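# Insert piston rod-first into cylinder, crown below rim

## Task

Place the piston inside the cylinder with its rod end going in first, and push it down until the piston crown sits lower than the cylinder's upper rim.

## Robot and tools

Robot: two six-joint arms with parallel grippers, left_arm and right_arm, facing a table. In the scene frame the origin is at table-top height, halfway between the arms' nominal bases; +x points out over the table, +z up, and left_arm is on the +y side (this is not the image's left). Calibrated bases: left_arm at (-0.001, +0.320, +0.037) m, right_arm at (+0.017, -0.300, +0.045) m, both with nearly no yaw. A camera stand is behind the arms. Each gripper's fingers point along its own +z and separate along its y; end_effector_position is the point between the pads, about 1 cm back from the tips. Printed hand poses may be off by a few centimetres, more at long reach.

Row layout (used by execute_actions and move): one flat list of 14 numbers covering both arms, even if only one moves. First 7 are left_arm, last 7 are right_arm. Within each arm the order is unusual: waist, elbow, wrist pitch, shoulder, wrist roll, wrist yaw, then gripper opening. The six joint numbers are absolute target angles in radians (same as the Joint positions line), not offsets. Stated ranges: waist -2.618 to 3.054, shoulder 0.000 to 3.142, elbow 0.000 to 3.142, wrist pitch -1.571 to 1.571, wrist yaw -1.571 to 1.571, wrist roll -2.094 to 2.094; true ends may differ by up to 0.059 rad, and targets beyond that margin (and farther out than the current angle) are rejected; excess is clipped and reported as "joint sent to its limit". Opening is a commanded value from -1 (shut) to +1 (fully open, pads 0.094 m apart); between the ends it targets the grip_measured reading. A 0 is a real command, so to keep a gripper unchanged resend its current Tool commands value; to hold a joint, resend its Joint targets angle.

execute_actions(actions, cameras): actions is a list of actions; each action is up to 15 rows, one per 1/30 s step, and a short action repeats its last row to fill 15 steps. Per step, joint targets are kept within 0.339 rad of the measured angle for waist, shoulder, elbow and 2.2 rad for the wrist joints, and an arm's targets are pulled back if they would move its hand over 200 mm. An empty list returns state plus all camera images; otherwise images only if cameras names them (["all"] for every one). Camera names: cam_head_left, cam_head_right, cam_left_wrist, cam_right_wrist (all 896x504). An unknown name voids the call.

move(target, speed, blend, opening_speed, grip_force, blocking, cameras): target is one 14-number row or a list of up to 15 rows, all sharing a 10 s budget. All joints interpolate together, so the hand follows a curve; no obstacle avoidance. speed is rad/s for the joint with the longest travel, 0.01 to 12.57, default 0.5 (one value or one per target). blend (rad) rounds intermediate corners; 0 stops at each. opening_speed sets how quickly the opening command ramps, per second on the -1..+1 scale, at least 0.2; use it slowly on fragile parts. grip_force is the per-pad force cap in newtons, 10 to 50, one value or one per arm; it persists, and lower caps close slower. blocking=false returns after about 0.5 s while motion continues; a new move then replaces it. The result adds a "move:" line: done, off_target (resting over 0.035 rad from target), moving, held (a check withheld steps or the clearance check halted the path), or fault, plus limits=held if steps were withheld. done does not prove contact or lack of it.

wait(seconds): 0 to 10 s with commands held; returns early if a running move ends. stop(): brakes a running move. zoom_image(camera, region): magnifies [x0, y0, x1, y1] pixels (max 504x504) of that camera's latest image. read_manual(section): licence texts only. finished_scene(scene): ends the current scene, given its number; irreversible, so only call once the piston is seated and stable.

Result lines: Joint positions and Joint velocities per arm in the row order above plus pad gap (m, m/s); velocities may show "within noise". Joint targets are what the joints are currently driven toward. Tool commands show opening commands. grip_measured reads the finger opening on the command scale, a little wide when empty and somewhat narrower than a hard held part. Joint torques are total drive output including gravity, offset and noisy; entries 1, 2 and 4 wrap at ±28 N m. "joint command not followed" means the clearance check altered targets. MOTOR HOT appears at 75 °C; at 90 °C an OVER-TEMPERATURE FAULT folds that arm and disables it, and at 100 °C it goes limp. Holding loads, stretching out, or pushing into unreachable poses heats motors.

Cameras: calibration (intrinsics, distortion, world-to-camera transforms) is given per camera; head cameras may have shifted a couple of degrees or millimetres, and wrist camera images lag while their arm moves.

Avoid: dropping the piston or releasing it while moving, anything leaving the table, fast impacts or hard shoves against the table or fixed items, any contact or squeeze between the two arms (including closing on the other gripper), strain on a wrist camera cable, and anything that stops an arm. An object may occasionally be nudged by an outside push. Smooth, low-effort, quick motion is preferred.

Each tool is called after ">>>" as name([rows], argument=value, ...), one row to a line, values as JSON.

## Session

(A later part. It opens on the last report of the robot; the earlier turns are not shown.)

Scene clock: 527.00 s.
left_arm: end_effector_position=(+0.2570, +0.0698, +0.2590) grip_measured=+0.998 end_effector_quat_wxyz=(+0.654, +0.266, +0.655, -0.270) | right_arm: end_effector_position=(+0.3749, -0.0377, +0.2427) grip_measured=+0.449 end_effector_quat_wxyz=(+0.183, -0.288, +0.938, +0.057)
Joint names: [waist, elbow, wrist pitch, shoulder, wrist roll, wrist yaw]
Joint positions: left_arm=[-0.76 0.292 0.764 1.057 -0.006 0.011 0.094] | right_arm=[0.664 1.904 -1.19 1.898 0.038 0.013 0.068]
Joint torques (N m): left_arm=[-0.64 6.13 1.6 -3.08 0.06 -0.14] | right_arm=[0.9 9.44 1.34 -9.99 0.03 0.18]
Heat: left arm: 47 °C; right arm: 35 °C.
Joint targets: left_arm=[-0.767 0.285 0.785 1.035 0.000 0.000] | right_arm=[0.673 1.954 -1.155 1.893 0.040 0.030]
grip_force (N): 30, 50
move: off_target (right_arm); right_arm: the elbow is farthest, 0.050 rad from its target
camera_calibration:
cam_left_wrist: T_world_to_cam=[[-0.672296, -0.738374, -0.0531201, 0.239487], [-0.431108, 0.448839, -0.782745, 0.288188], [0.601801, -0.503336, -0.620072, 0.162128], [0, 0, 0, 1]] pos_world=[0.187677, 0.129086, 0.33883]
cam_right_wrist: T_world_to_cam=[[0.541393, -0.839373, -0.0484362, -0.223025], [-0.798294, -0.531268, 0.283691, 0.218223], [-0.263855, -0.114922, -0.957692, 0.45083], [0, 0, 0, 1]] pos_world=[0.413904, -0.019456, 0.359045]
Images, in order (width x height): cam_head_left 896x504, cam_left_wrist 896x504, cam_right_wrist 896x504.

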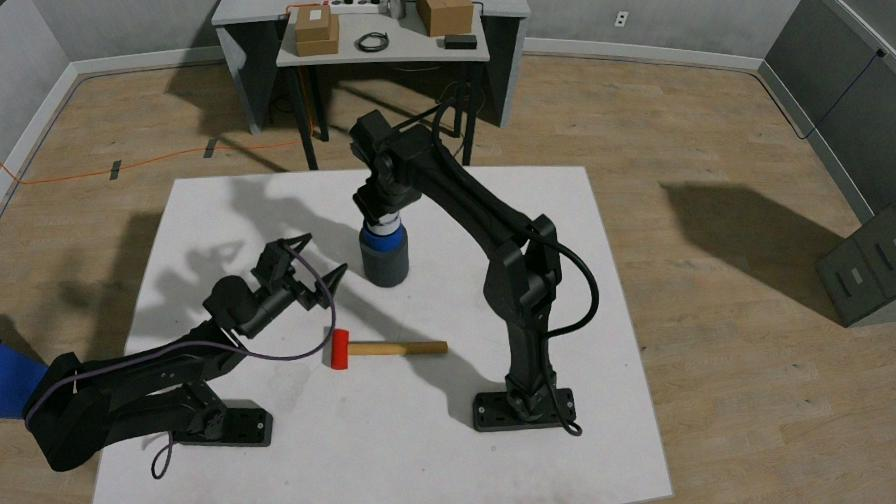

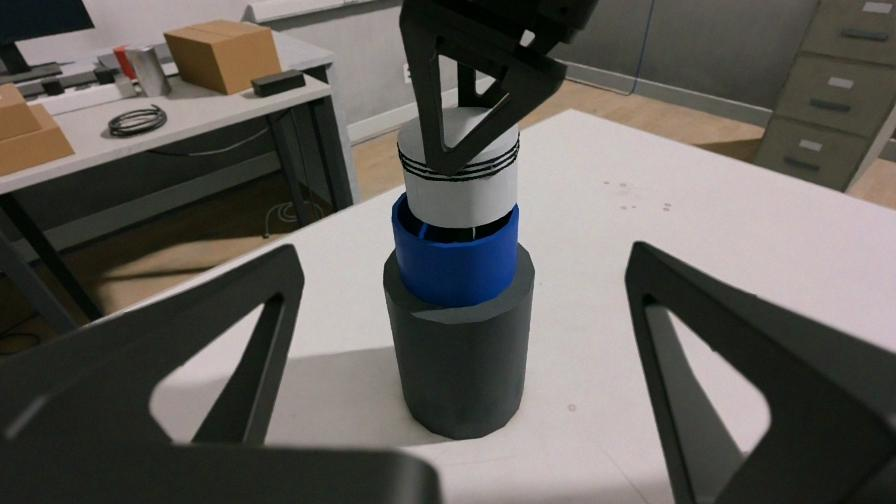

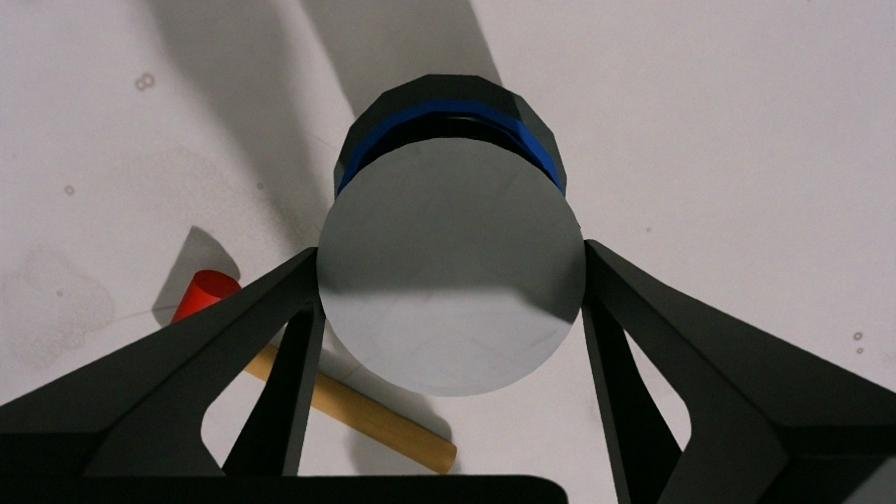

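>>> move([
  [-0.767, 0.285, 0.785, 1.035, 0.0, 0.0, 1.0, 0.673, 1.954, -1.124, 1.893, 0.04, 0.03, 0.2],
  [-0.767, 0.285, 0.785, 1.035, 0.0, 0.0, 1.0, 0.673, 1.844, -1.083, 1.893, 0.04, 0.03, 0.2],
], speed=[0.1, 0.06], cameras=["cam_left_wrist", "cam_right_wrist", "cam_head_left"])

>>> zoom_image(camera="cam_left_wrist", region=[370, 70, 545, 320])

>>> zoom_image(camera="cam_right_wrist", region=[300, 70, 604, 300])

>>> zoom_image(camera="cam_head_left", region=[350, 200, 420, 290])

Scene clock: 533.53 s.
left_arm: end_effector_position=(+0.2570, +0.0698, +0.2590) grip_measured=+0.998 end_effector_quat_wxyz=(+0.654, +0.266, +0.655, -0.270) | right_arm: end_effector_position=(+0.3770, -0.0349, +0.2280) grip_measured=+0.449 end_effector_quat_wxyz=(+0.184, -0.289, +0.938, +0.057)
Joint names: [waist, elbow, wrist pitch, shoulder, wrist roll, wrist yaw]
Joint positions: left_arm=[-0.76 0.292 0.764 1.057 -0.006 0.011 0.094] | right_arm=[0.667 1.844 -1.129 1.898 0.038 0.014 0.068]
Joint torques (N m): left_arm=[-0.65 6.13 1.6 -3.08 0.06 -0.14] | right_arm=[0.62 5.59 1.48 -10.17 0.03 0.19]
Heat: left arm: 47 °C; right arm: 35 °C.
Joint targets: left_arm=[-0.767 0.285 0.785 1.035 0.000 0.000] | right_arm=[0.673 1.844 -1.083 1.893 0.040 0.030]
grip_force (N): 30, 50
move: off_target (right_arm); right_arm: the wrist pitch is farthest, 0.046 rad from its target
camera_calibration:
cam_left_wrist: T_world_to_cam=[[-0.672296, -0.738374, -0.0531201, 0.239487], [-0.431108, 0.448839, -0.782745, 0.288188], [0.601801, -0.503336, -0.620072, 0.162128], [0, 0, 0, 1]] pos_world=[0.187677, 0.129086, 0.33883]
cam_right_wrist: T_world_to_cam=[[0.54317, -0.838243, -0.0481187, -0.223294], [-0.797323, -0.532918, 0.283328, 0.225172], [-0.263141, -0.115529, -0.957815, 0.437338], [0, 0, 0, 1]] pos_world=[0.415903, -0.0166512, 0.344346]
Images, in order (width x height): cam_head_left 896x504, cam_left_wrist 896x504, cam_right_wrist 896x504.

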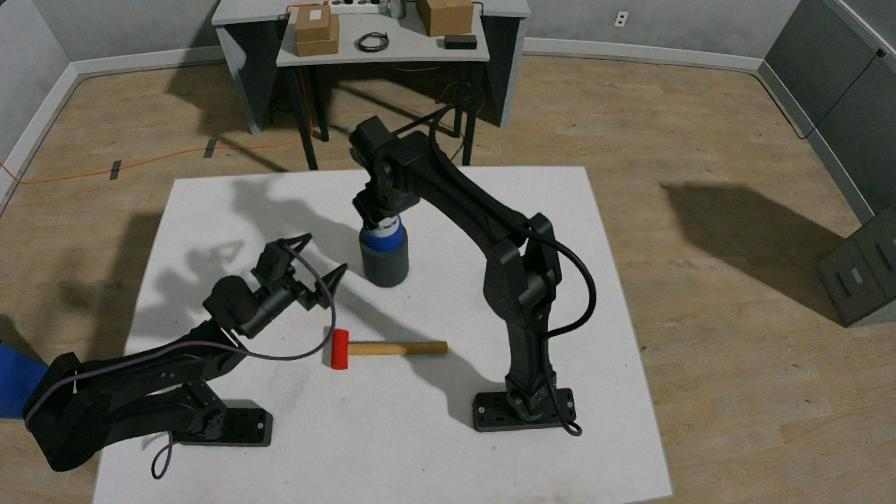

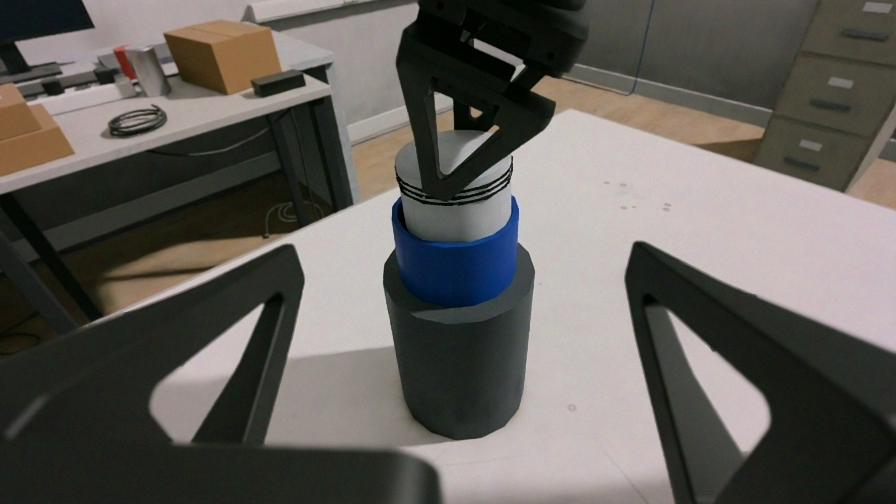

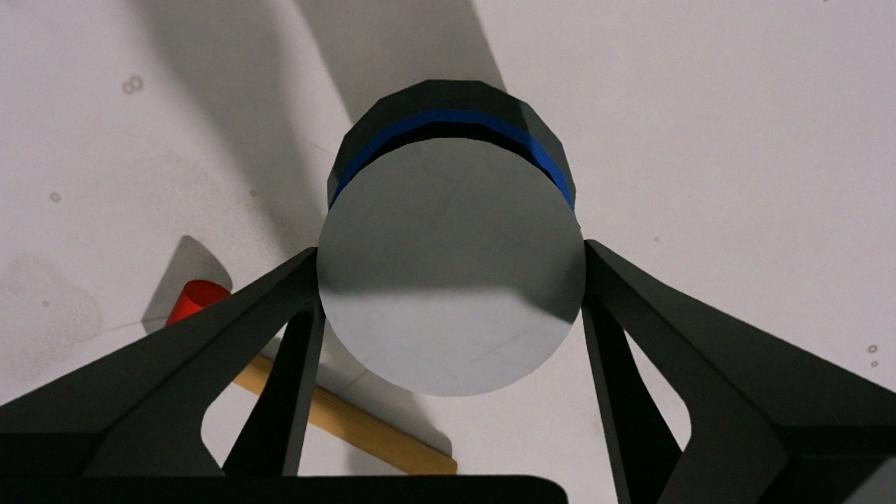

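Scaled by 2.016 from the camera's 896x504 image, which has a finer 1280x720 frame.

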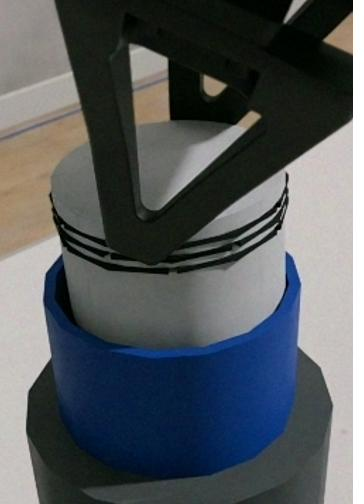

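Scaled by 1.658 from the camera's 896x504 image, which has a finer 1280x720 frame.

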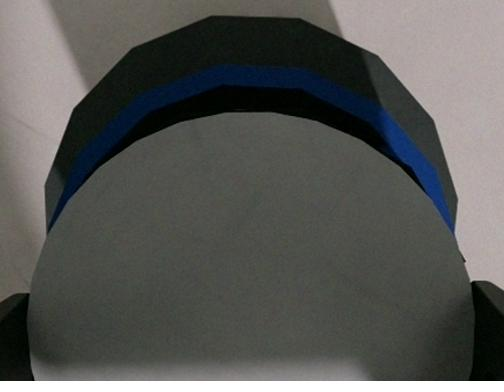

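Scaled by 5.600 from the camera's 896x504 image, which has a finer 1280x720 frame.

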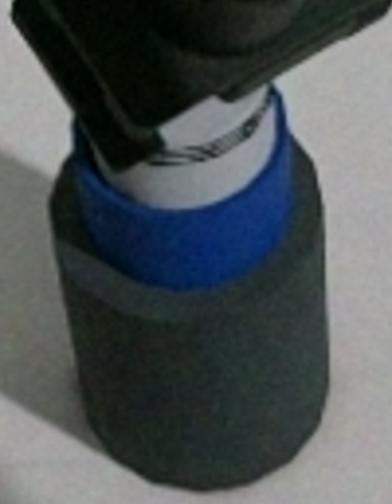

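>>> move(target=[-0.767, 0.285, 0.785, 1.035, 0.0, 0.0, 1.0, 0.673, 1.775, -1.024, 1.893, 0.04, 0.03, 0.2], speed=0.05, cameras=["cam_left_wrist", "cam_right_wrist"])

>>> zoom_image(camera="cam_left_wrist", region=[370, 70, 545, 320])

>>> zoom_image(camera="cam_right_wrist", region=[300, 70, 604, 300])

Scene clock: 542.27 s.
left_arm: end_effector_position=(+0.2570, +0.0698, +0.2590) grip_measured=+0.998 end_effector_quat_wxyz=(+0.654, +0.266, +0.655, -0.270) | right_arm: end_effector_position=(+0.3779, -0.0342, +0.2104) grip_measured=+0.449 end_effector_quat_wxyz=(+0.181, -0.289, +0.938, +0.056)
Joint names: [waist, elbow, wrist pitch, shoulder, wrist roll, wrist yaw]
Joint positions: left_arm=[-0.76 0.292 0.764 1.057 -0.006 0.011 0.094] | right_arm=[0.667 1.776 -1.067 1.898 0.038 0.014 0.068]
Joint torques (N m): left_arm=[-0.65 6.12 1.6 -3.08 0.06 -0.14] | right_arm=[0.7 5.67 1.42 -10.22 0.03 0.18]
Heat: left arm: 47 °C; right arm: 35 °C.
Joint targets: left_arm=[-0.767 0.285 0.785 1.035 0.000 0.000] | right_arm=[0.673 1.775 -1.024 1.893 0.040 0.030]
grip_force (N): 30, 50
move: off_target (right_arm); right_arm: the wrist pitch is farthest, 0.043 rad from its target
camera_calibration:
cam_left_wrist: T_world_to_cam=[[-0.672296, -0.738374, -0.0531201, 0.239487], [-0.431108, 0.448839, -0.782745, 0.288188], [0.601801, -0.503336, -0.620072, 0.162128], [0, 0, 0, 1]] pos_world=[0.187677, 0.129086, 0.33883]
cam_right_wrist: T_world_to_cam=[[0.542961, -0.838401, -0.0477296, -0.22409], [-0.795902, -0.5319, 0.289175, 0.229562], [-0.267832, -0.119022, -0.956086, 0.422051], [0, 0, 0, 1]] pos_world=[0.41742, -0.0155389, 0.326438]
Images, in order (width x height): cam_left_wrist 896x504, cam_right_wrist 896x504.

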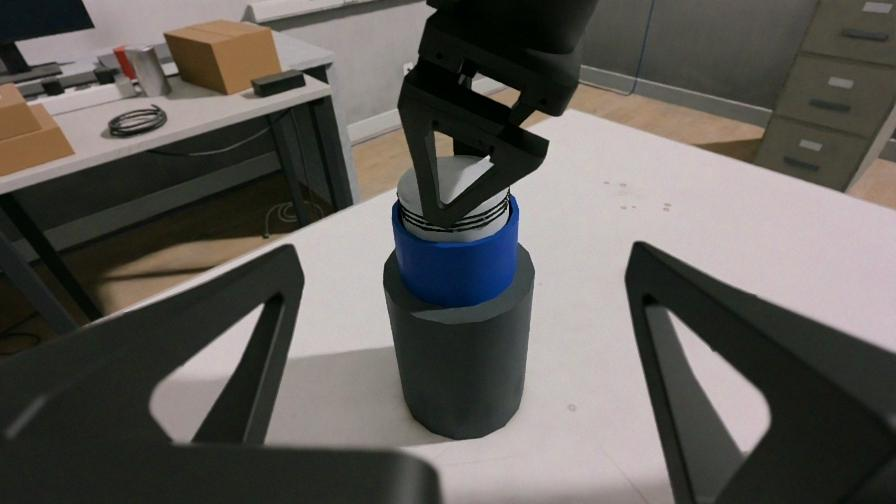

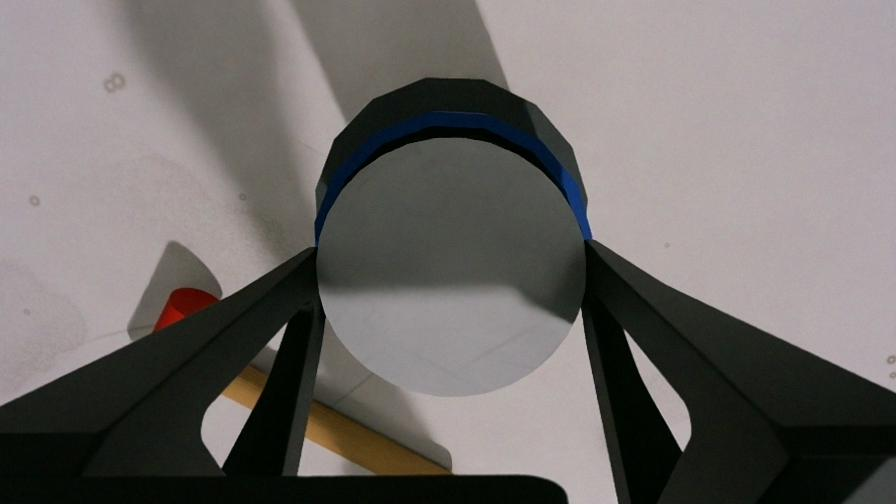

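Scaled by 2.016 from the camera's 896x504 image, which has a finer 1280x720 frame.

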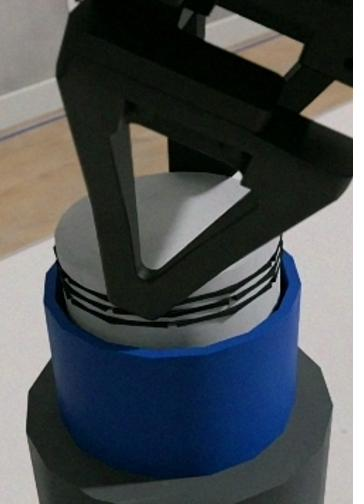

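Scaled by 1.658 from the camera's 896x504 image, which has a finer 1280x720 frame.

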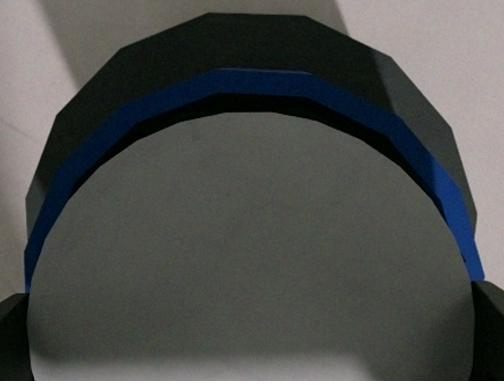

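>>> move(target=[-0.767, 0.285, 0.785, 1.035, 0.0, 0.0, 1.0, 0.673, 1.755, -1.006, 1.893, 0.04, 0.03, 0.2], speed=0.04, cameras=["cam_left_wrist"])

>>> zoom_image(camera="cam_left_wrist", region=[370, 120, 545, 320])

Scene clock: 545.23 s.
left_arm: end_effector_position=(+0.2570, +0.0698, +0.2590) grip_measured=+0.998 end_effector_quat_wxyz=(+0.654, +0.266, +0.655, -0.270) | right_arm: end_effector_position=(+0.3781, -0.0341, +0.2053) grip_measured=+0.449 end_effector_quat_wxyz=(+0.180, -0.289, +0.938, +0.056)
Joint names: [waist, elbow, wrist pitch, shoulder, wrist roll, wrist yaw]
Joint positions: left_arm=[-0.76 0.292 0.764 1.057 -0.006 0.011 0.094] | right_arm=[0.667 1.756 -1.049 1.898 0.038 0.014 0.068]
Joint torques (N m): left_arm=[-0.65 6.13 1.6 -3.08 0.07 -0.15] | right_arm=[0.62 5.74 1.42 -10.28 0.05 0.18]
Heat: left arm: 47 °C; right arm: 35 °C.
Joint targets: left_arm=[-0.767 0.285 0.785 1.035 0.000 0.000] | right_arm=[0.673 1.755 -1.006 1.893 0.040 0.030]
grip_force (N): 30, 50
move: off_target (right_arm); right_arm: the wrist pitch is farthest, 0.043 rad from its target
camera_calibration:
cam_left_wrist: T_world_to_cam=[[-0.672296, -0.738374, -0.0531201, 0.239487], [-0.431108, 0.448839, -0.782745, 0.288188], [0.601801, -0.503336, -0.620072, 0.162128], [0, 0, 0, 1]] pos_world=[0.187677, 0.129086, 0.33883]
Images, in order (width x height): cam_left_wrist 896x504.

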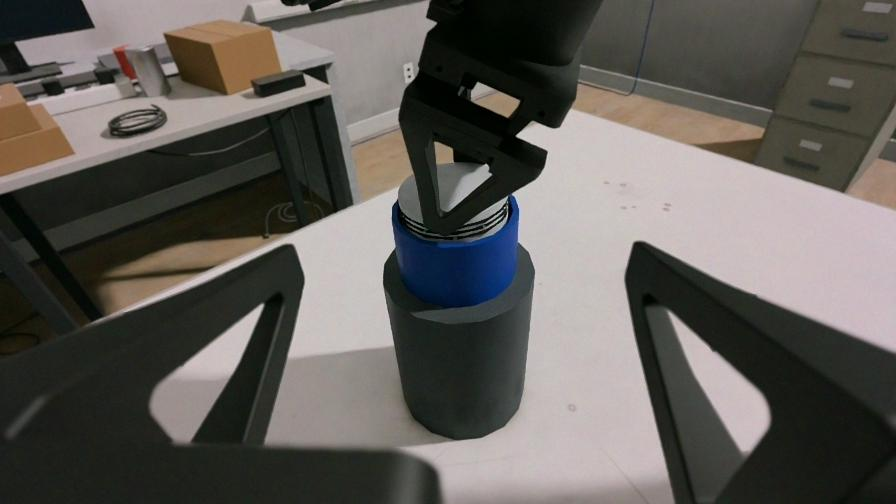

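Scaled by 2.520 from the camera's 896x504 image, which has a finer 1280x720 frame.

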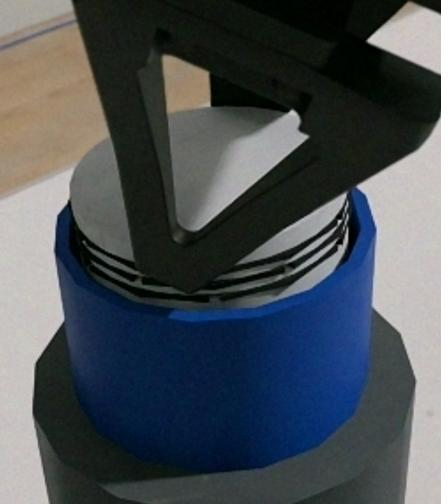

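>>> move(target=[-0.767, 0.285, 0.785, 1.035, 0.0, 0.0, 1.0, 0.673, 1.745, -0.998, 1.893, 0.04, 0.03, 0.2], speed=0.04, cameras=["cam_left_wrist"])

>>> zoom_image(camera="cam_left_wrist", region=[370, 120, 545, 320])

Scene clock: 546.67 s.
left_arm: end_effector_position=(+0.2570, +0.0698, +0.2590) grip_measured=+0.998 end_effector_quat_wxyz=(+0.654, +0.266, +0.655, -0.270) | right_arm: end_effector_position=(+0.3783, -0.0340, +0.2028) grip_measured=+0.449 end_effector_quat_wxyz=(+0.180, -0.289, +0.938, +0.056)
Joint names: [waist, elbow, wrist pitch, shoulder, wrist roll, wrist yaw]
Joint positions: left_arm=[-0.76 0.292 0.764 1.057 -0.006 0.011 0.094] | right_arm=[0.667 1.746 -1.039 1.898 0.038 0.014 0.068]
Joint torques (N m): left_arm=[-0.64 6.13 1.6 -3.08 0.07 -0.15] | right_arm=[0.59 5.52 1.41 -10.25 0.03 0.18]
Heat: left arm: 47 °C; right arm: 35 °C.
Joint targets: left_arm=[-0.767 0.285 0.785 1.035 0.000 0.000] | right_arm=[0.673 1.745 -0.998 1.893 0.040 0.030]
grip_force (N): 30, 50
move: off_target (right_arm); right_arm: the wrist pitch is farthest, 0.041 rad from its target
camera_calibration:
cam_left_wrist: T_world_to_cam=[[-0.672296, -0.738374, -0.0531201, 0.239487], [-0.431108, 0.448839, -0.782745, 0.288188], [0.601801, -0.503336, -0.620072, 0.162128], [0, 0, 0, 1]] pos_world=[0.187677, 0.129086, 0.33883]
Images, in order (width x height): cam_left_wrist 896x504.

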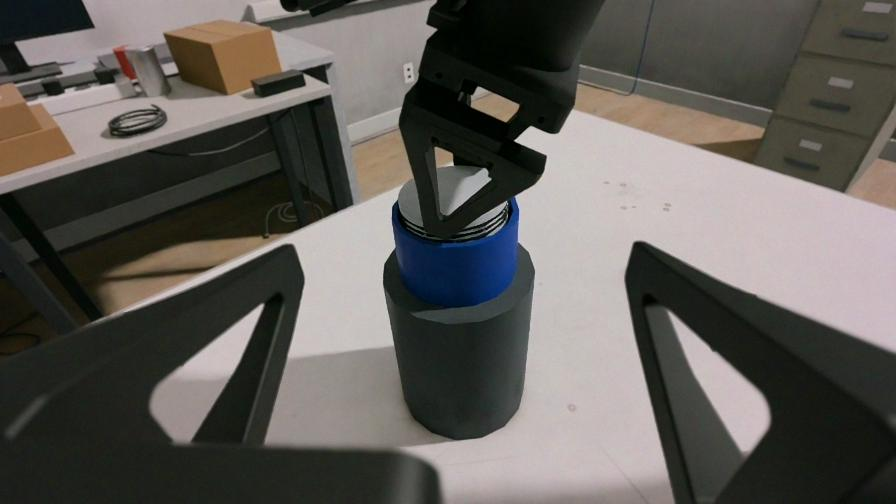

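Scaled by 2.520 from the camera's 896x504 image, which has a finer 1280x720 frame.

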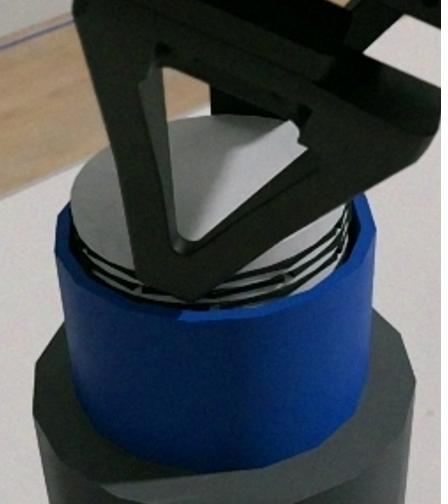

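>>> move(target=[-0.767, 0.285, 0.785, 1.035, 0.0, 0.0, 1.0, 0.673, 1.745, -0.998, 1.893, 0.04, 0.03, 0.46], opening_speed=0.3, cameras=["cam_left_wrist"])

>>> zoom_image(camera="cam_left_wrist", region=[370, 120, 545, 320])

Scene clock: 548.50 s.
left_arm: end_effector_position=(+0.2570, +0.0698, +0.2590) grip_measured=+0.998 end_effector_quat_wxyz=(+0.654, +0.266, +0.655, -0.270) | right_arm: end_effector_position=(+0.3783, -0.0340, +0.2028) grip_measured=+0.464 end_effector_quat_wxyz=(+0.180, -0.289, +0.938, +0.056)
Joint names: [waist, elbow, wrist pitch, shoulder, wrist roll, wrist yaw]
Joint positions: left_arm=[-0.76 0.292 0.764 1.057 -0.006 0.011 0.094] | right_arm=[0.667 1.746 -1.039 1.898 0.038 0.014 0.069]
Joint torques (N m): left_arm=[-0.65 6.12 1.6 -3.08 0.07 -0.15] | right_arm=[0.72 5.59 1.4 -10.25 0.03 0.18]
Heat: left arm: 47 °C; right arm: 35 °C.
Joint targets: left_arm=[-0.767 0.285 0.785 1.035 0.000 0.000] | right_arm=[0.673 1.745 -0.998 1.893 0.040 0.030]
grip_force (N): 30, 50
move: off_target (right_arm); right_arm: the wrist pitch is farthest, 0.041 rad from its target
camera_calibration:
cam_left_wrist: T_world_to_cam=[[-0.672296, -0.738374, -0.0531201, 0.239487], [-0.431108, 0.448839, -0.782745, 0.288188], [0.601801, -0.503336, -0.620072, 0.162128], [0, 0, 0, 1]] pos_world=[0.187677, 0.129086, 0.33883]
Images, in order (width x height): cam_left_wrist 896x504.

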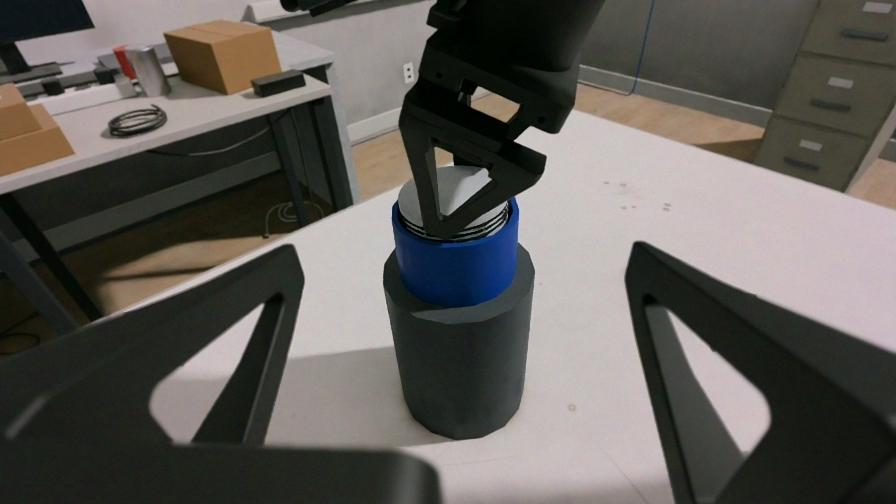

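Scaled by 2.520 from the camera's 896x504 image, which has a finer 1280x720 frame.

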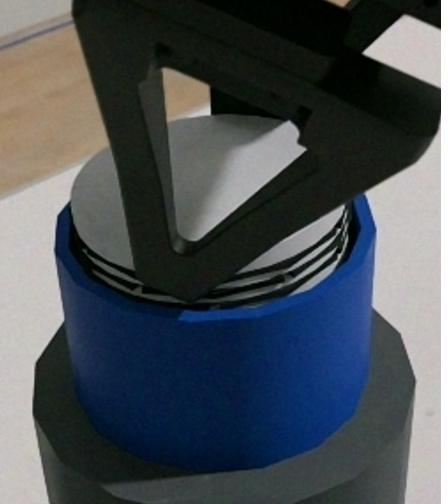

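>>> move(target=[-0.767, 0.285, 0.785, 1.035, 0.0, 0.0, 1.0, 0.673, 1.745, -0.998, 1.893, 0.04, 0.03, 0.470], opening_speed=0.2, cameras=["cam_left_wrist"])

>>> zoom_image(camera="cam_left_wrist", region=[370, 120, 545, 320])

Scene clock: 549.40 s.
left_arm: end_effector_position=(+0.2570, +0.0698, +0.2590) grip_measured=+0.998 end_effector_quat_wxyz=(+0.654, +0.266, +0.655, -0.270) | right_arm: end_effector_position=(+0.3783, -0.0340, +0.2028) grip_measured=+0.474 end_effector_quat_wxyz=(+0.180, -0.289, +0.938, +0.056)
Joint names: [waist, elbow, wrist pitch, shoulder, wrist roll, wrist yaw]
Joint positions: left_arm=[-0.76 0.292 0.764 1.057 -0.006 0.011 0.094] | right_arm=[0.667 1.746 -1.039 1.898 0.038 0.014 0.069]
Joint torques (N m): left_arm=[-0.64 6.13 1.6 -3.1 0.06 -0.14] | right_arm=[0.59 5.55 1.38 -10.26 0.04 0.18]
Heat: left arm: 47 °C; right arm: 35 °C.
Joint targets: left_arm=[-0.767 0.285 0.785 1.035 0.000 0.000] | right_arm=[0.673 1.745 -0.998 1.893 0.040 0.030]
grip_force (N): 30, 50
move: off_target (right_arm); right_arm: the wrist pitch is farthest, 0.041 rad from its target
camera_calibration:
cam_left_wrist: T_world_to_cam=[[-0.672296, -0.738374, -0.0531201, 0.239487], [-0.431108, 0.448839, -0.782745, 0.288188], [0.601801, -0.503336, -0.620072, 0.162128], [0, 0, 0, 1]] pos_world=[0.187677, 0.129086, 0.33883]
Images, in order (width x height): cam_left_wrist 896x504.

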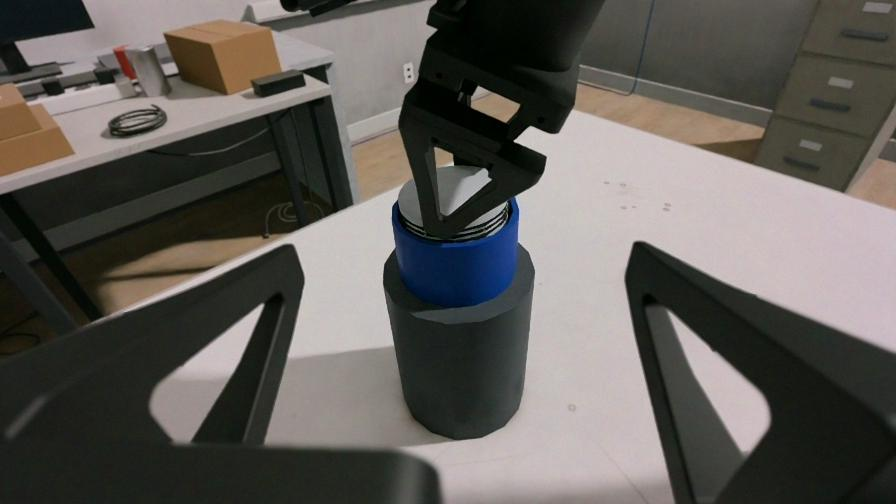

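Scaled by 2.520 from the camera's 896x504 image, which has a finer 1280x720 frame.

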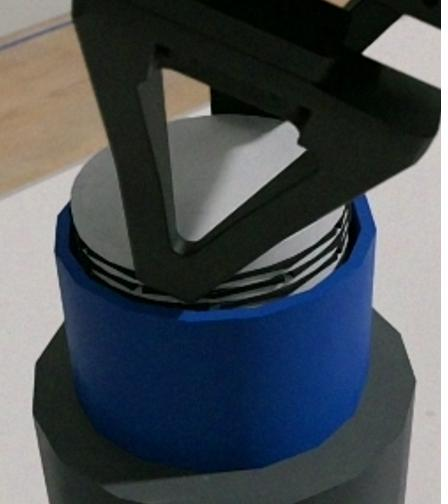

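>>> move(target=[-0.767, 0.285, 0.785, 1.035, 0.0, 0.0, 1.0, 0.673, 1.745, -0.998, 1.893, 0.04, 0.03, 0.482], opening_speed=0.2, cameras=["cam_left_wrist"])

>>> zoom_image(camera="cam_left_wrist", region=[370, 120, 545, 320])

Scene clock: 550.60 s.
left_arm: end_effector_position=(+0.2570, +0.0698, +0.2590) grip_measured=+0.998 end_effector_quat_wxyz=(+0.654, +0.266, +0.655, -0.270) | right_arm: end_effector_position=(+0.3783, -0.0340, +0.2028) grip_measured=+0.483 end_effector_quat_wxyz=(+0.180, -0.289, +0.938, +0.056)
Joint names: [waist, elbow, wrist pitch, shoulder, wrist roll, wrist yaw]
Joint positions: left_arm=[-0.76 0.292 0.764 1.057 -0.006 0.011 0.094] | right_arm=[0.667 1.746 -1.039 1.898 0.038 0.014 0.07]
Joint torques (N m): left_arm=[-0.65 6.12 1.6 -3.08 0.06 -0.15] | right_arm=[0.68 5.64 1.4 -10.24 0.02 0.18]
Heat: left arm: 47 °C; right arm: 35 °C.
Joint targets: left_arm=[-0.767 0.285 0.785 1.035 0.000 0.000] | right_arm=[0.673 1.745 -0.998 1.893 0.040 0.030]
grip_force (N): 30, 50
move: off_target (right_arm); right_arm: the wrist pitch is farthest, 0.041 rad from its target
camera_calibration:
cam_left_wrist: T_world_to_cam=[[-0.672296, -0.738374, -0.0531201, 0.239487], [-0.431108, 0.448839, -0.782745, 0.288188], [0.601801, -0.503336, -0.620072, 0.162128], [0, 0, 0, 1]] pos_world=[0.187677, 0.129086, 0.33883]
Images, in order (width x height): cam_left_wrist 896x504.

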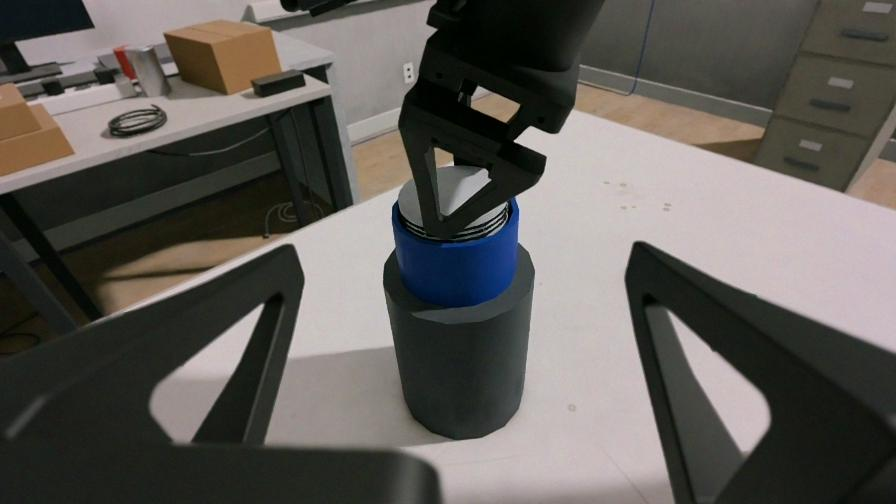

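Scaled by 2.520 from the camera's 896x504 image, which has a finer 1280x720 frame.

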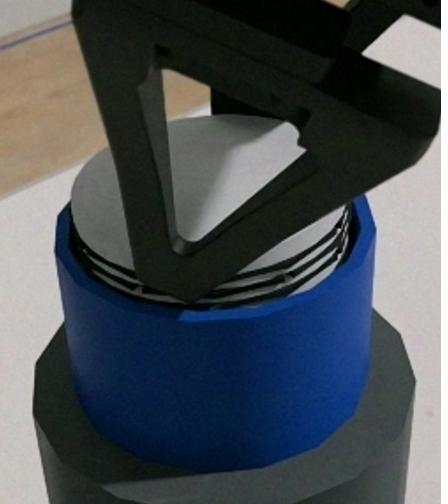

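>>> move(target=[-0.767, 0.285, 0.785, 1.035, 0.0, 0.0, 1.0, 0.673, 1.745, -0.998, 1.893, 0.04, 0.03, 0.488], opening_speed=0.2, cameras=["cam_left_wrist"])

>>> zoom_image(camera="cam_left_wrist", region=[370, 120, 545, 320])

Scene clock: 552.13 s.
left_arm: end_effector_position=(+0.2570, +0.0698, +0.2590) grip_measured=+0.998 end_effector_quat_wxyz=(+0.654, +0.266, +0.655, -0.270) | right_arm: end_effector_position=(+0.3832, -0.0306, +0.2053) grip_measured=+0.488 end_effector_quat_wxyz=(+0.192, -0.288, +0.936, +0.060)
Joint names: [waist, elbow, wrist pitch, shoulder, wrist roll, wrist yaw]
Joint positions: left_arm=[-0.76 0.292 0.764 1.057 -0.006 0.011 0.094] | right_arm=[0.667 1.746 -1.013 1.898 0.038 0.015 0.07]
Joint torques (N m): left_arm=[-0.65 6.12 1.6 -3.08 0.06 -0.15] | right_arm=[0.66 5.61 1.15 -10.21 0 0.16]
Heat: left arm: 47 °C; right arm: 35 °C.
Joint targets: left_arm=[-0.767 0.285 0.785 1.035 0.000 0.000] | right_arm=[0.673 1.745 -0.998 1.893 0.040 0.030]
grip_force (N): 30, 50
move: done
camera_calibration:
cam_left_wrist: T_world_to_cam=[[-0.672296, -0.738374, -0.0531201, 0.239487], [-0.431108, 0.448839, -0.782745, 0.288188], [0.601801, -0.503336, -0.620072, 0.162128], [0, 0, 0, 1]] pos_world=[0.187677, 0.129086, 0.33883]
Images, in order (width x height): cam_left_wrist 896x504.

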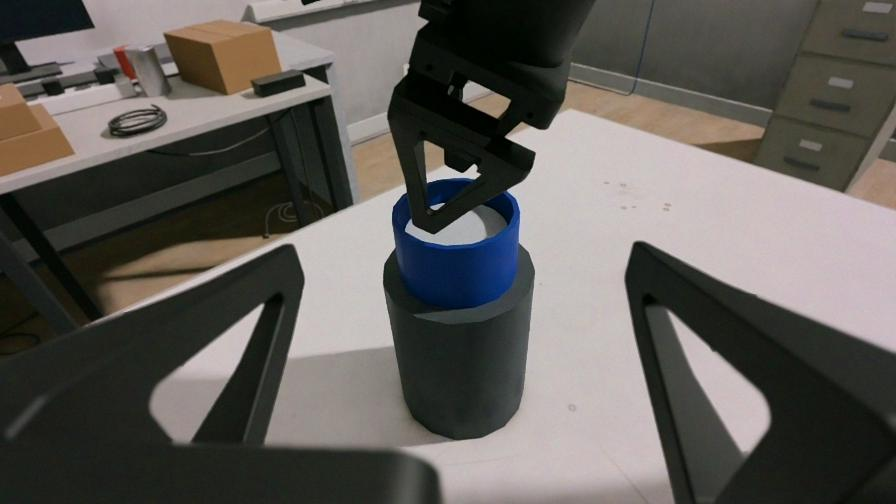

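Scaled by 2.520 from the camera's 896x504 image, which has a finer 1280x720 frame.

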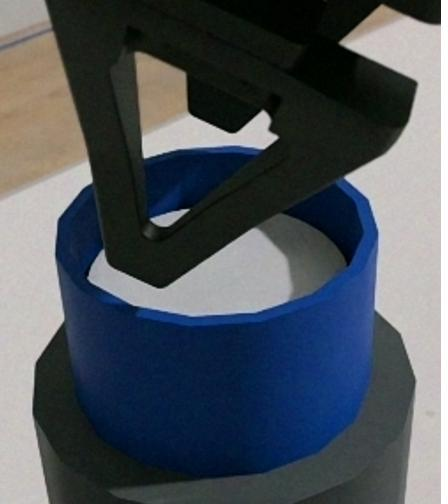

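>>> move([
  [-0.767, 0.285, 0.785, 1.035, 0.0, 0.0, 1.0, 0.667, 1.92, -1.12, 1.893, 0.04, 0.03, 0.488],
  [-0.767, 0.285, 0.785, 1.035, 0.0, 0.0, 1.0, 0.581, 2.336, -1.517, 2.13, 0.0, 0.0, 0.1915],
], speed=[0.15, 0.3], blend=[0.02, 0], cameras=["cam_left_wrist", "cam_right_wrist"])

>>> zoom_image(camera="cam_left_wrist", region=[370, 120, 545, 320])

Scene clock: 563.13 s.
left_arm: end_effector_position=(+0.2570, +0.0698, +0.2590) grip_measured=+0.998 end_effector_quat_wxyz=(+0.654, +0.266, +0.655, -0.270) | right_arm: end_effector_position=(+0.3967, -0.0643, +0.2517) grip_measured=+0.193 end_effector_quat_wxyz=(+0.120, -0.272, +0.954, +0.030)
Joint names: [waist, elbow, wrist pitch, shoulder, wrist roll, wrist yaw]
Joint positions: left_arm=[-0.76 0.292 0.764 1.057 -0.006 0.011 0.094] | right_arm=[0.586 2.305 -1.513 2.115 0.002 0.009 0.056]
Joint torques (N m): left_arm=[-0.65 6.12 1.6 -3.08 0.06 -0.15] | right_arm=[-0.44 7.45 0.63 -9.57 0.02 -0.1]
Heat: left arm: 48 °C; right arm: 35 °C.
Joint targets: left_arm=[-0.767 0.285 0.785 1.035 0.000 0.000] | right_arm=[0.581 2.336 -1.517 2.130 0.000 0.000]
grip_force (N): 30, 50
move: done
camera_calibration:
cam_left_wrist: T_world_to_cam=[[-0.672296, -0.738374, -0.0531201, 0.239487], [-0.431108, 0.448839, -0.782745, 0.288188], [0.601801, -0.503336, -0.620072, 0.162128], [0, 0, 0, 1]] pos_world=[0.187677, 0.129086, 0.33883]
cam_right_wrist: T_world_to_cam=[[0.499672, -0.865527, -0.0345115, -0.24541], [-0.78119, -0.467482, 0.413766, 0.183521], [-0.374259, -0.179787, -0.909729, 0.489634], [0, 0, 0, 1]] pos_world=[0.449239, -0.0385861, 0.361029]
Images, in order (width x height): cam_left_wrist 896x504, cam_right_wrist 896x504.

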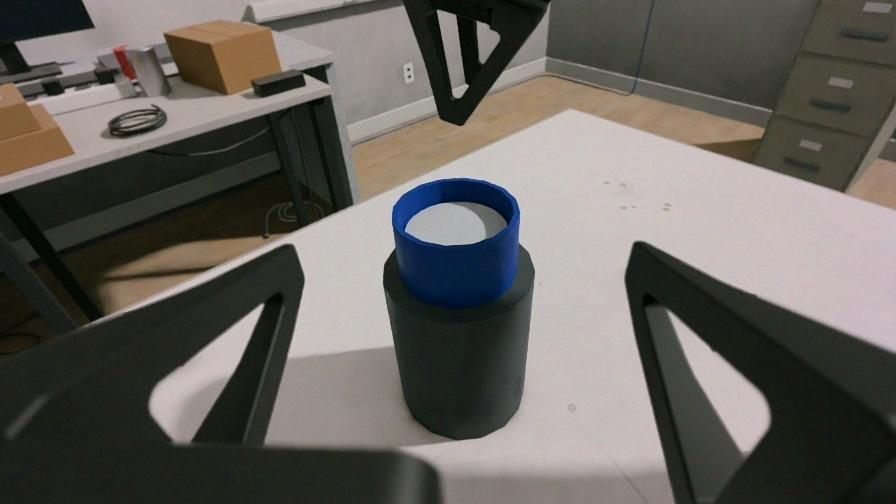

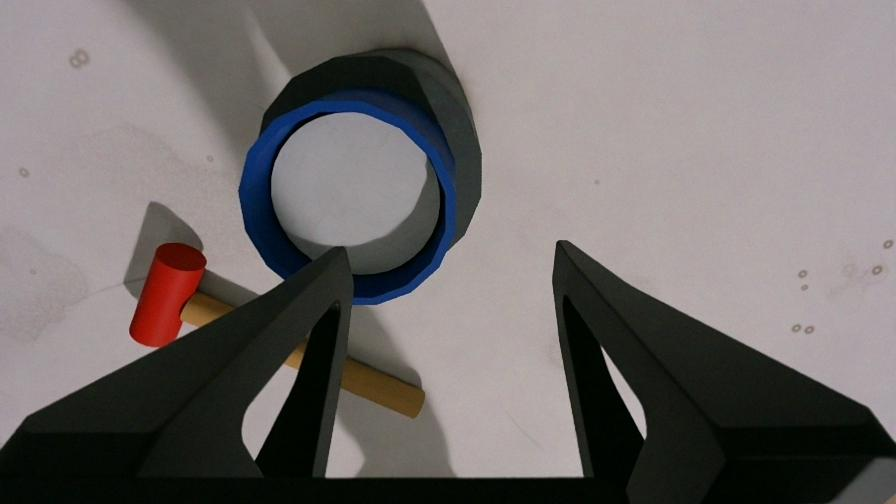

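Scaled by 2.520 from the camera's 896x504 image, which has a finer 1280x720 frame.

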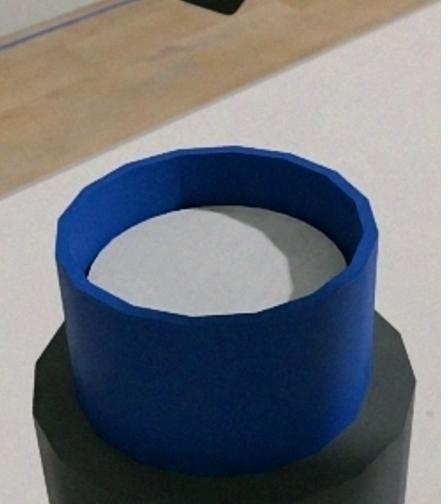

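>>> move(target=[-0.767, 0.285, 0.785, 1.035, 0.0, 0.0, 1.0, 0.581, 2.247, -1.478, 2.206, 0.0, -0.014, 0.1915], speed=0.08, cameras=["cam_left_wrist", "cam_right_wrist"])

>>> zoom_image(camera="cam_left_wrist", region=[370, 70, 545, 320])

>>> zoom_image(camera="cam_right_wrist", region=[200, 60, 600, 420])

Scene clock: 570.43 s.
left_arm: end_effector_position=(+0.2570, +0.0698, +0.2590) grip_measured=+0.998 end_effector_quat_wxyz=(+0.654, +0.266, +0.655, -0.270) | right_arm: end_effector_position=(+0.3979, -0.0606, +0.2058) grip_measured=+0.193 end_effector_quat_wxyz=(+0.068, -0.274, +0.959, +0.022)
Joint names: [waist, elbow, wrist pitch, shoulder, wrist roll, wrist yaw]
Joint positions: left_arm=[-0.76 0.292 0.764 1.057 -0.006 0.011 0.094] | right_arm=[0.586 2.257 -1.491 2.192 0.002 -0.004 0.056]
Joint torques (N m): left_arm=[-0.65 6.13 1.6 -3.1 0.07 -0.14] | right_arm=[-0.49 4.38 0.61 -10.44 0.01 -0.1]
Heat: left arm: 48 °C; right arm: 35 °C.
Joint targets: left_arm=[-0.767 0.285 0.785 1.035 0.000 0.000] | right_arm=[0.581 2.247 -1.478 2.206 0.000 -0.014]
grip_force (N): 30, 50
move: done
camera_calibration:
cam_left_wrist: T_world_to_cam=[[-0.672296, -0.738374, -0.0531201, 0.239487], [-0.431108, 0.448839, -0.782745, 0.288188], [0.601801, -0.503336, -0.620072, 0.162128], [0, 0, 0, 1]] pos_world=[0.187677, 0.129086, 0.33883]
cam_right_wrist: T_world_to_cam=[[0.498254, -0.865891, -0.0444493, -0.241852], [-0.736116, -0.449553, 0.505999, 0.169352], [-0.458123, -0.219396, -0.861388, 0.470095], [0, 0, 0, 1]] pos_world=[0.460527, -0.030148, 0.308492]
Images, in order (width x height): cam_left_wrist 896x504, cam_right_wrist 896x504.

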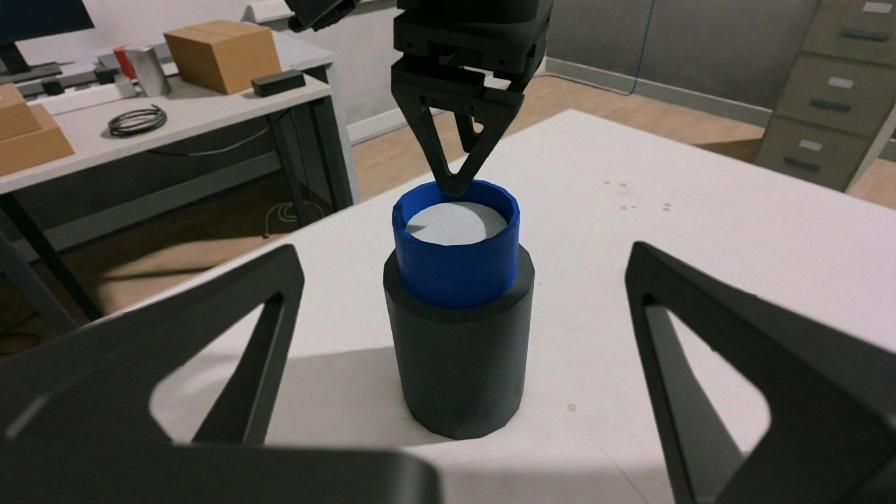

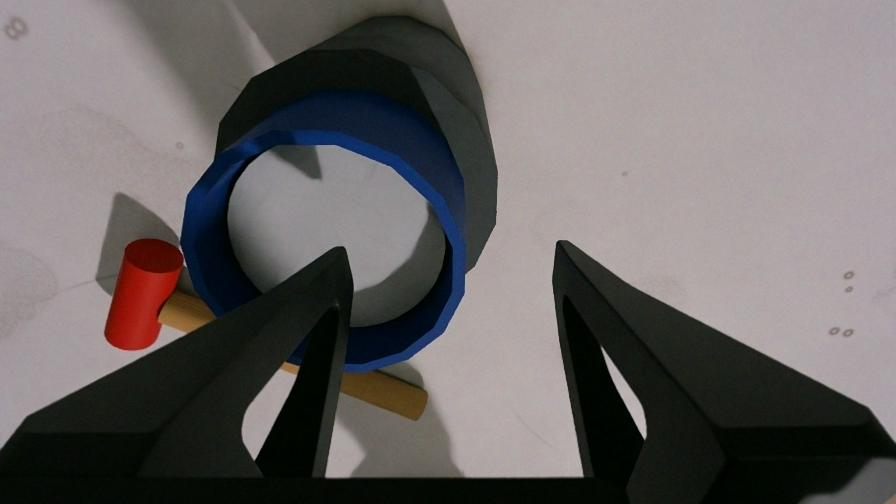

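Scaled by 2.016 from the camera's 896x504 image, which has a finer 1280x720 frame.

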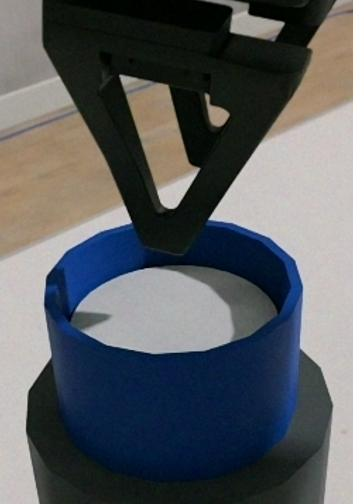

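Scaled by 1.260 from the camera's 896x504 image, which has a finer 1280x720 frame.

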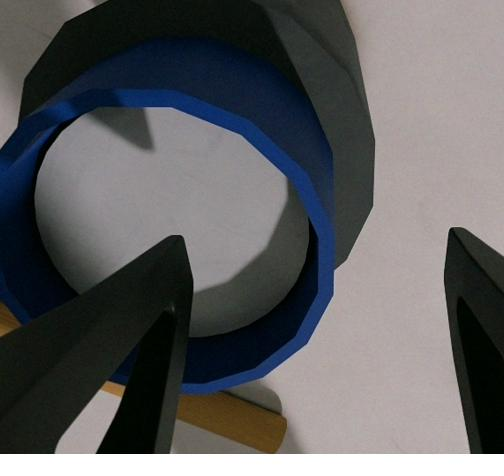

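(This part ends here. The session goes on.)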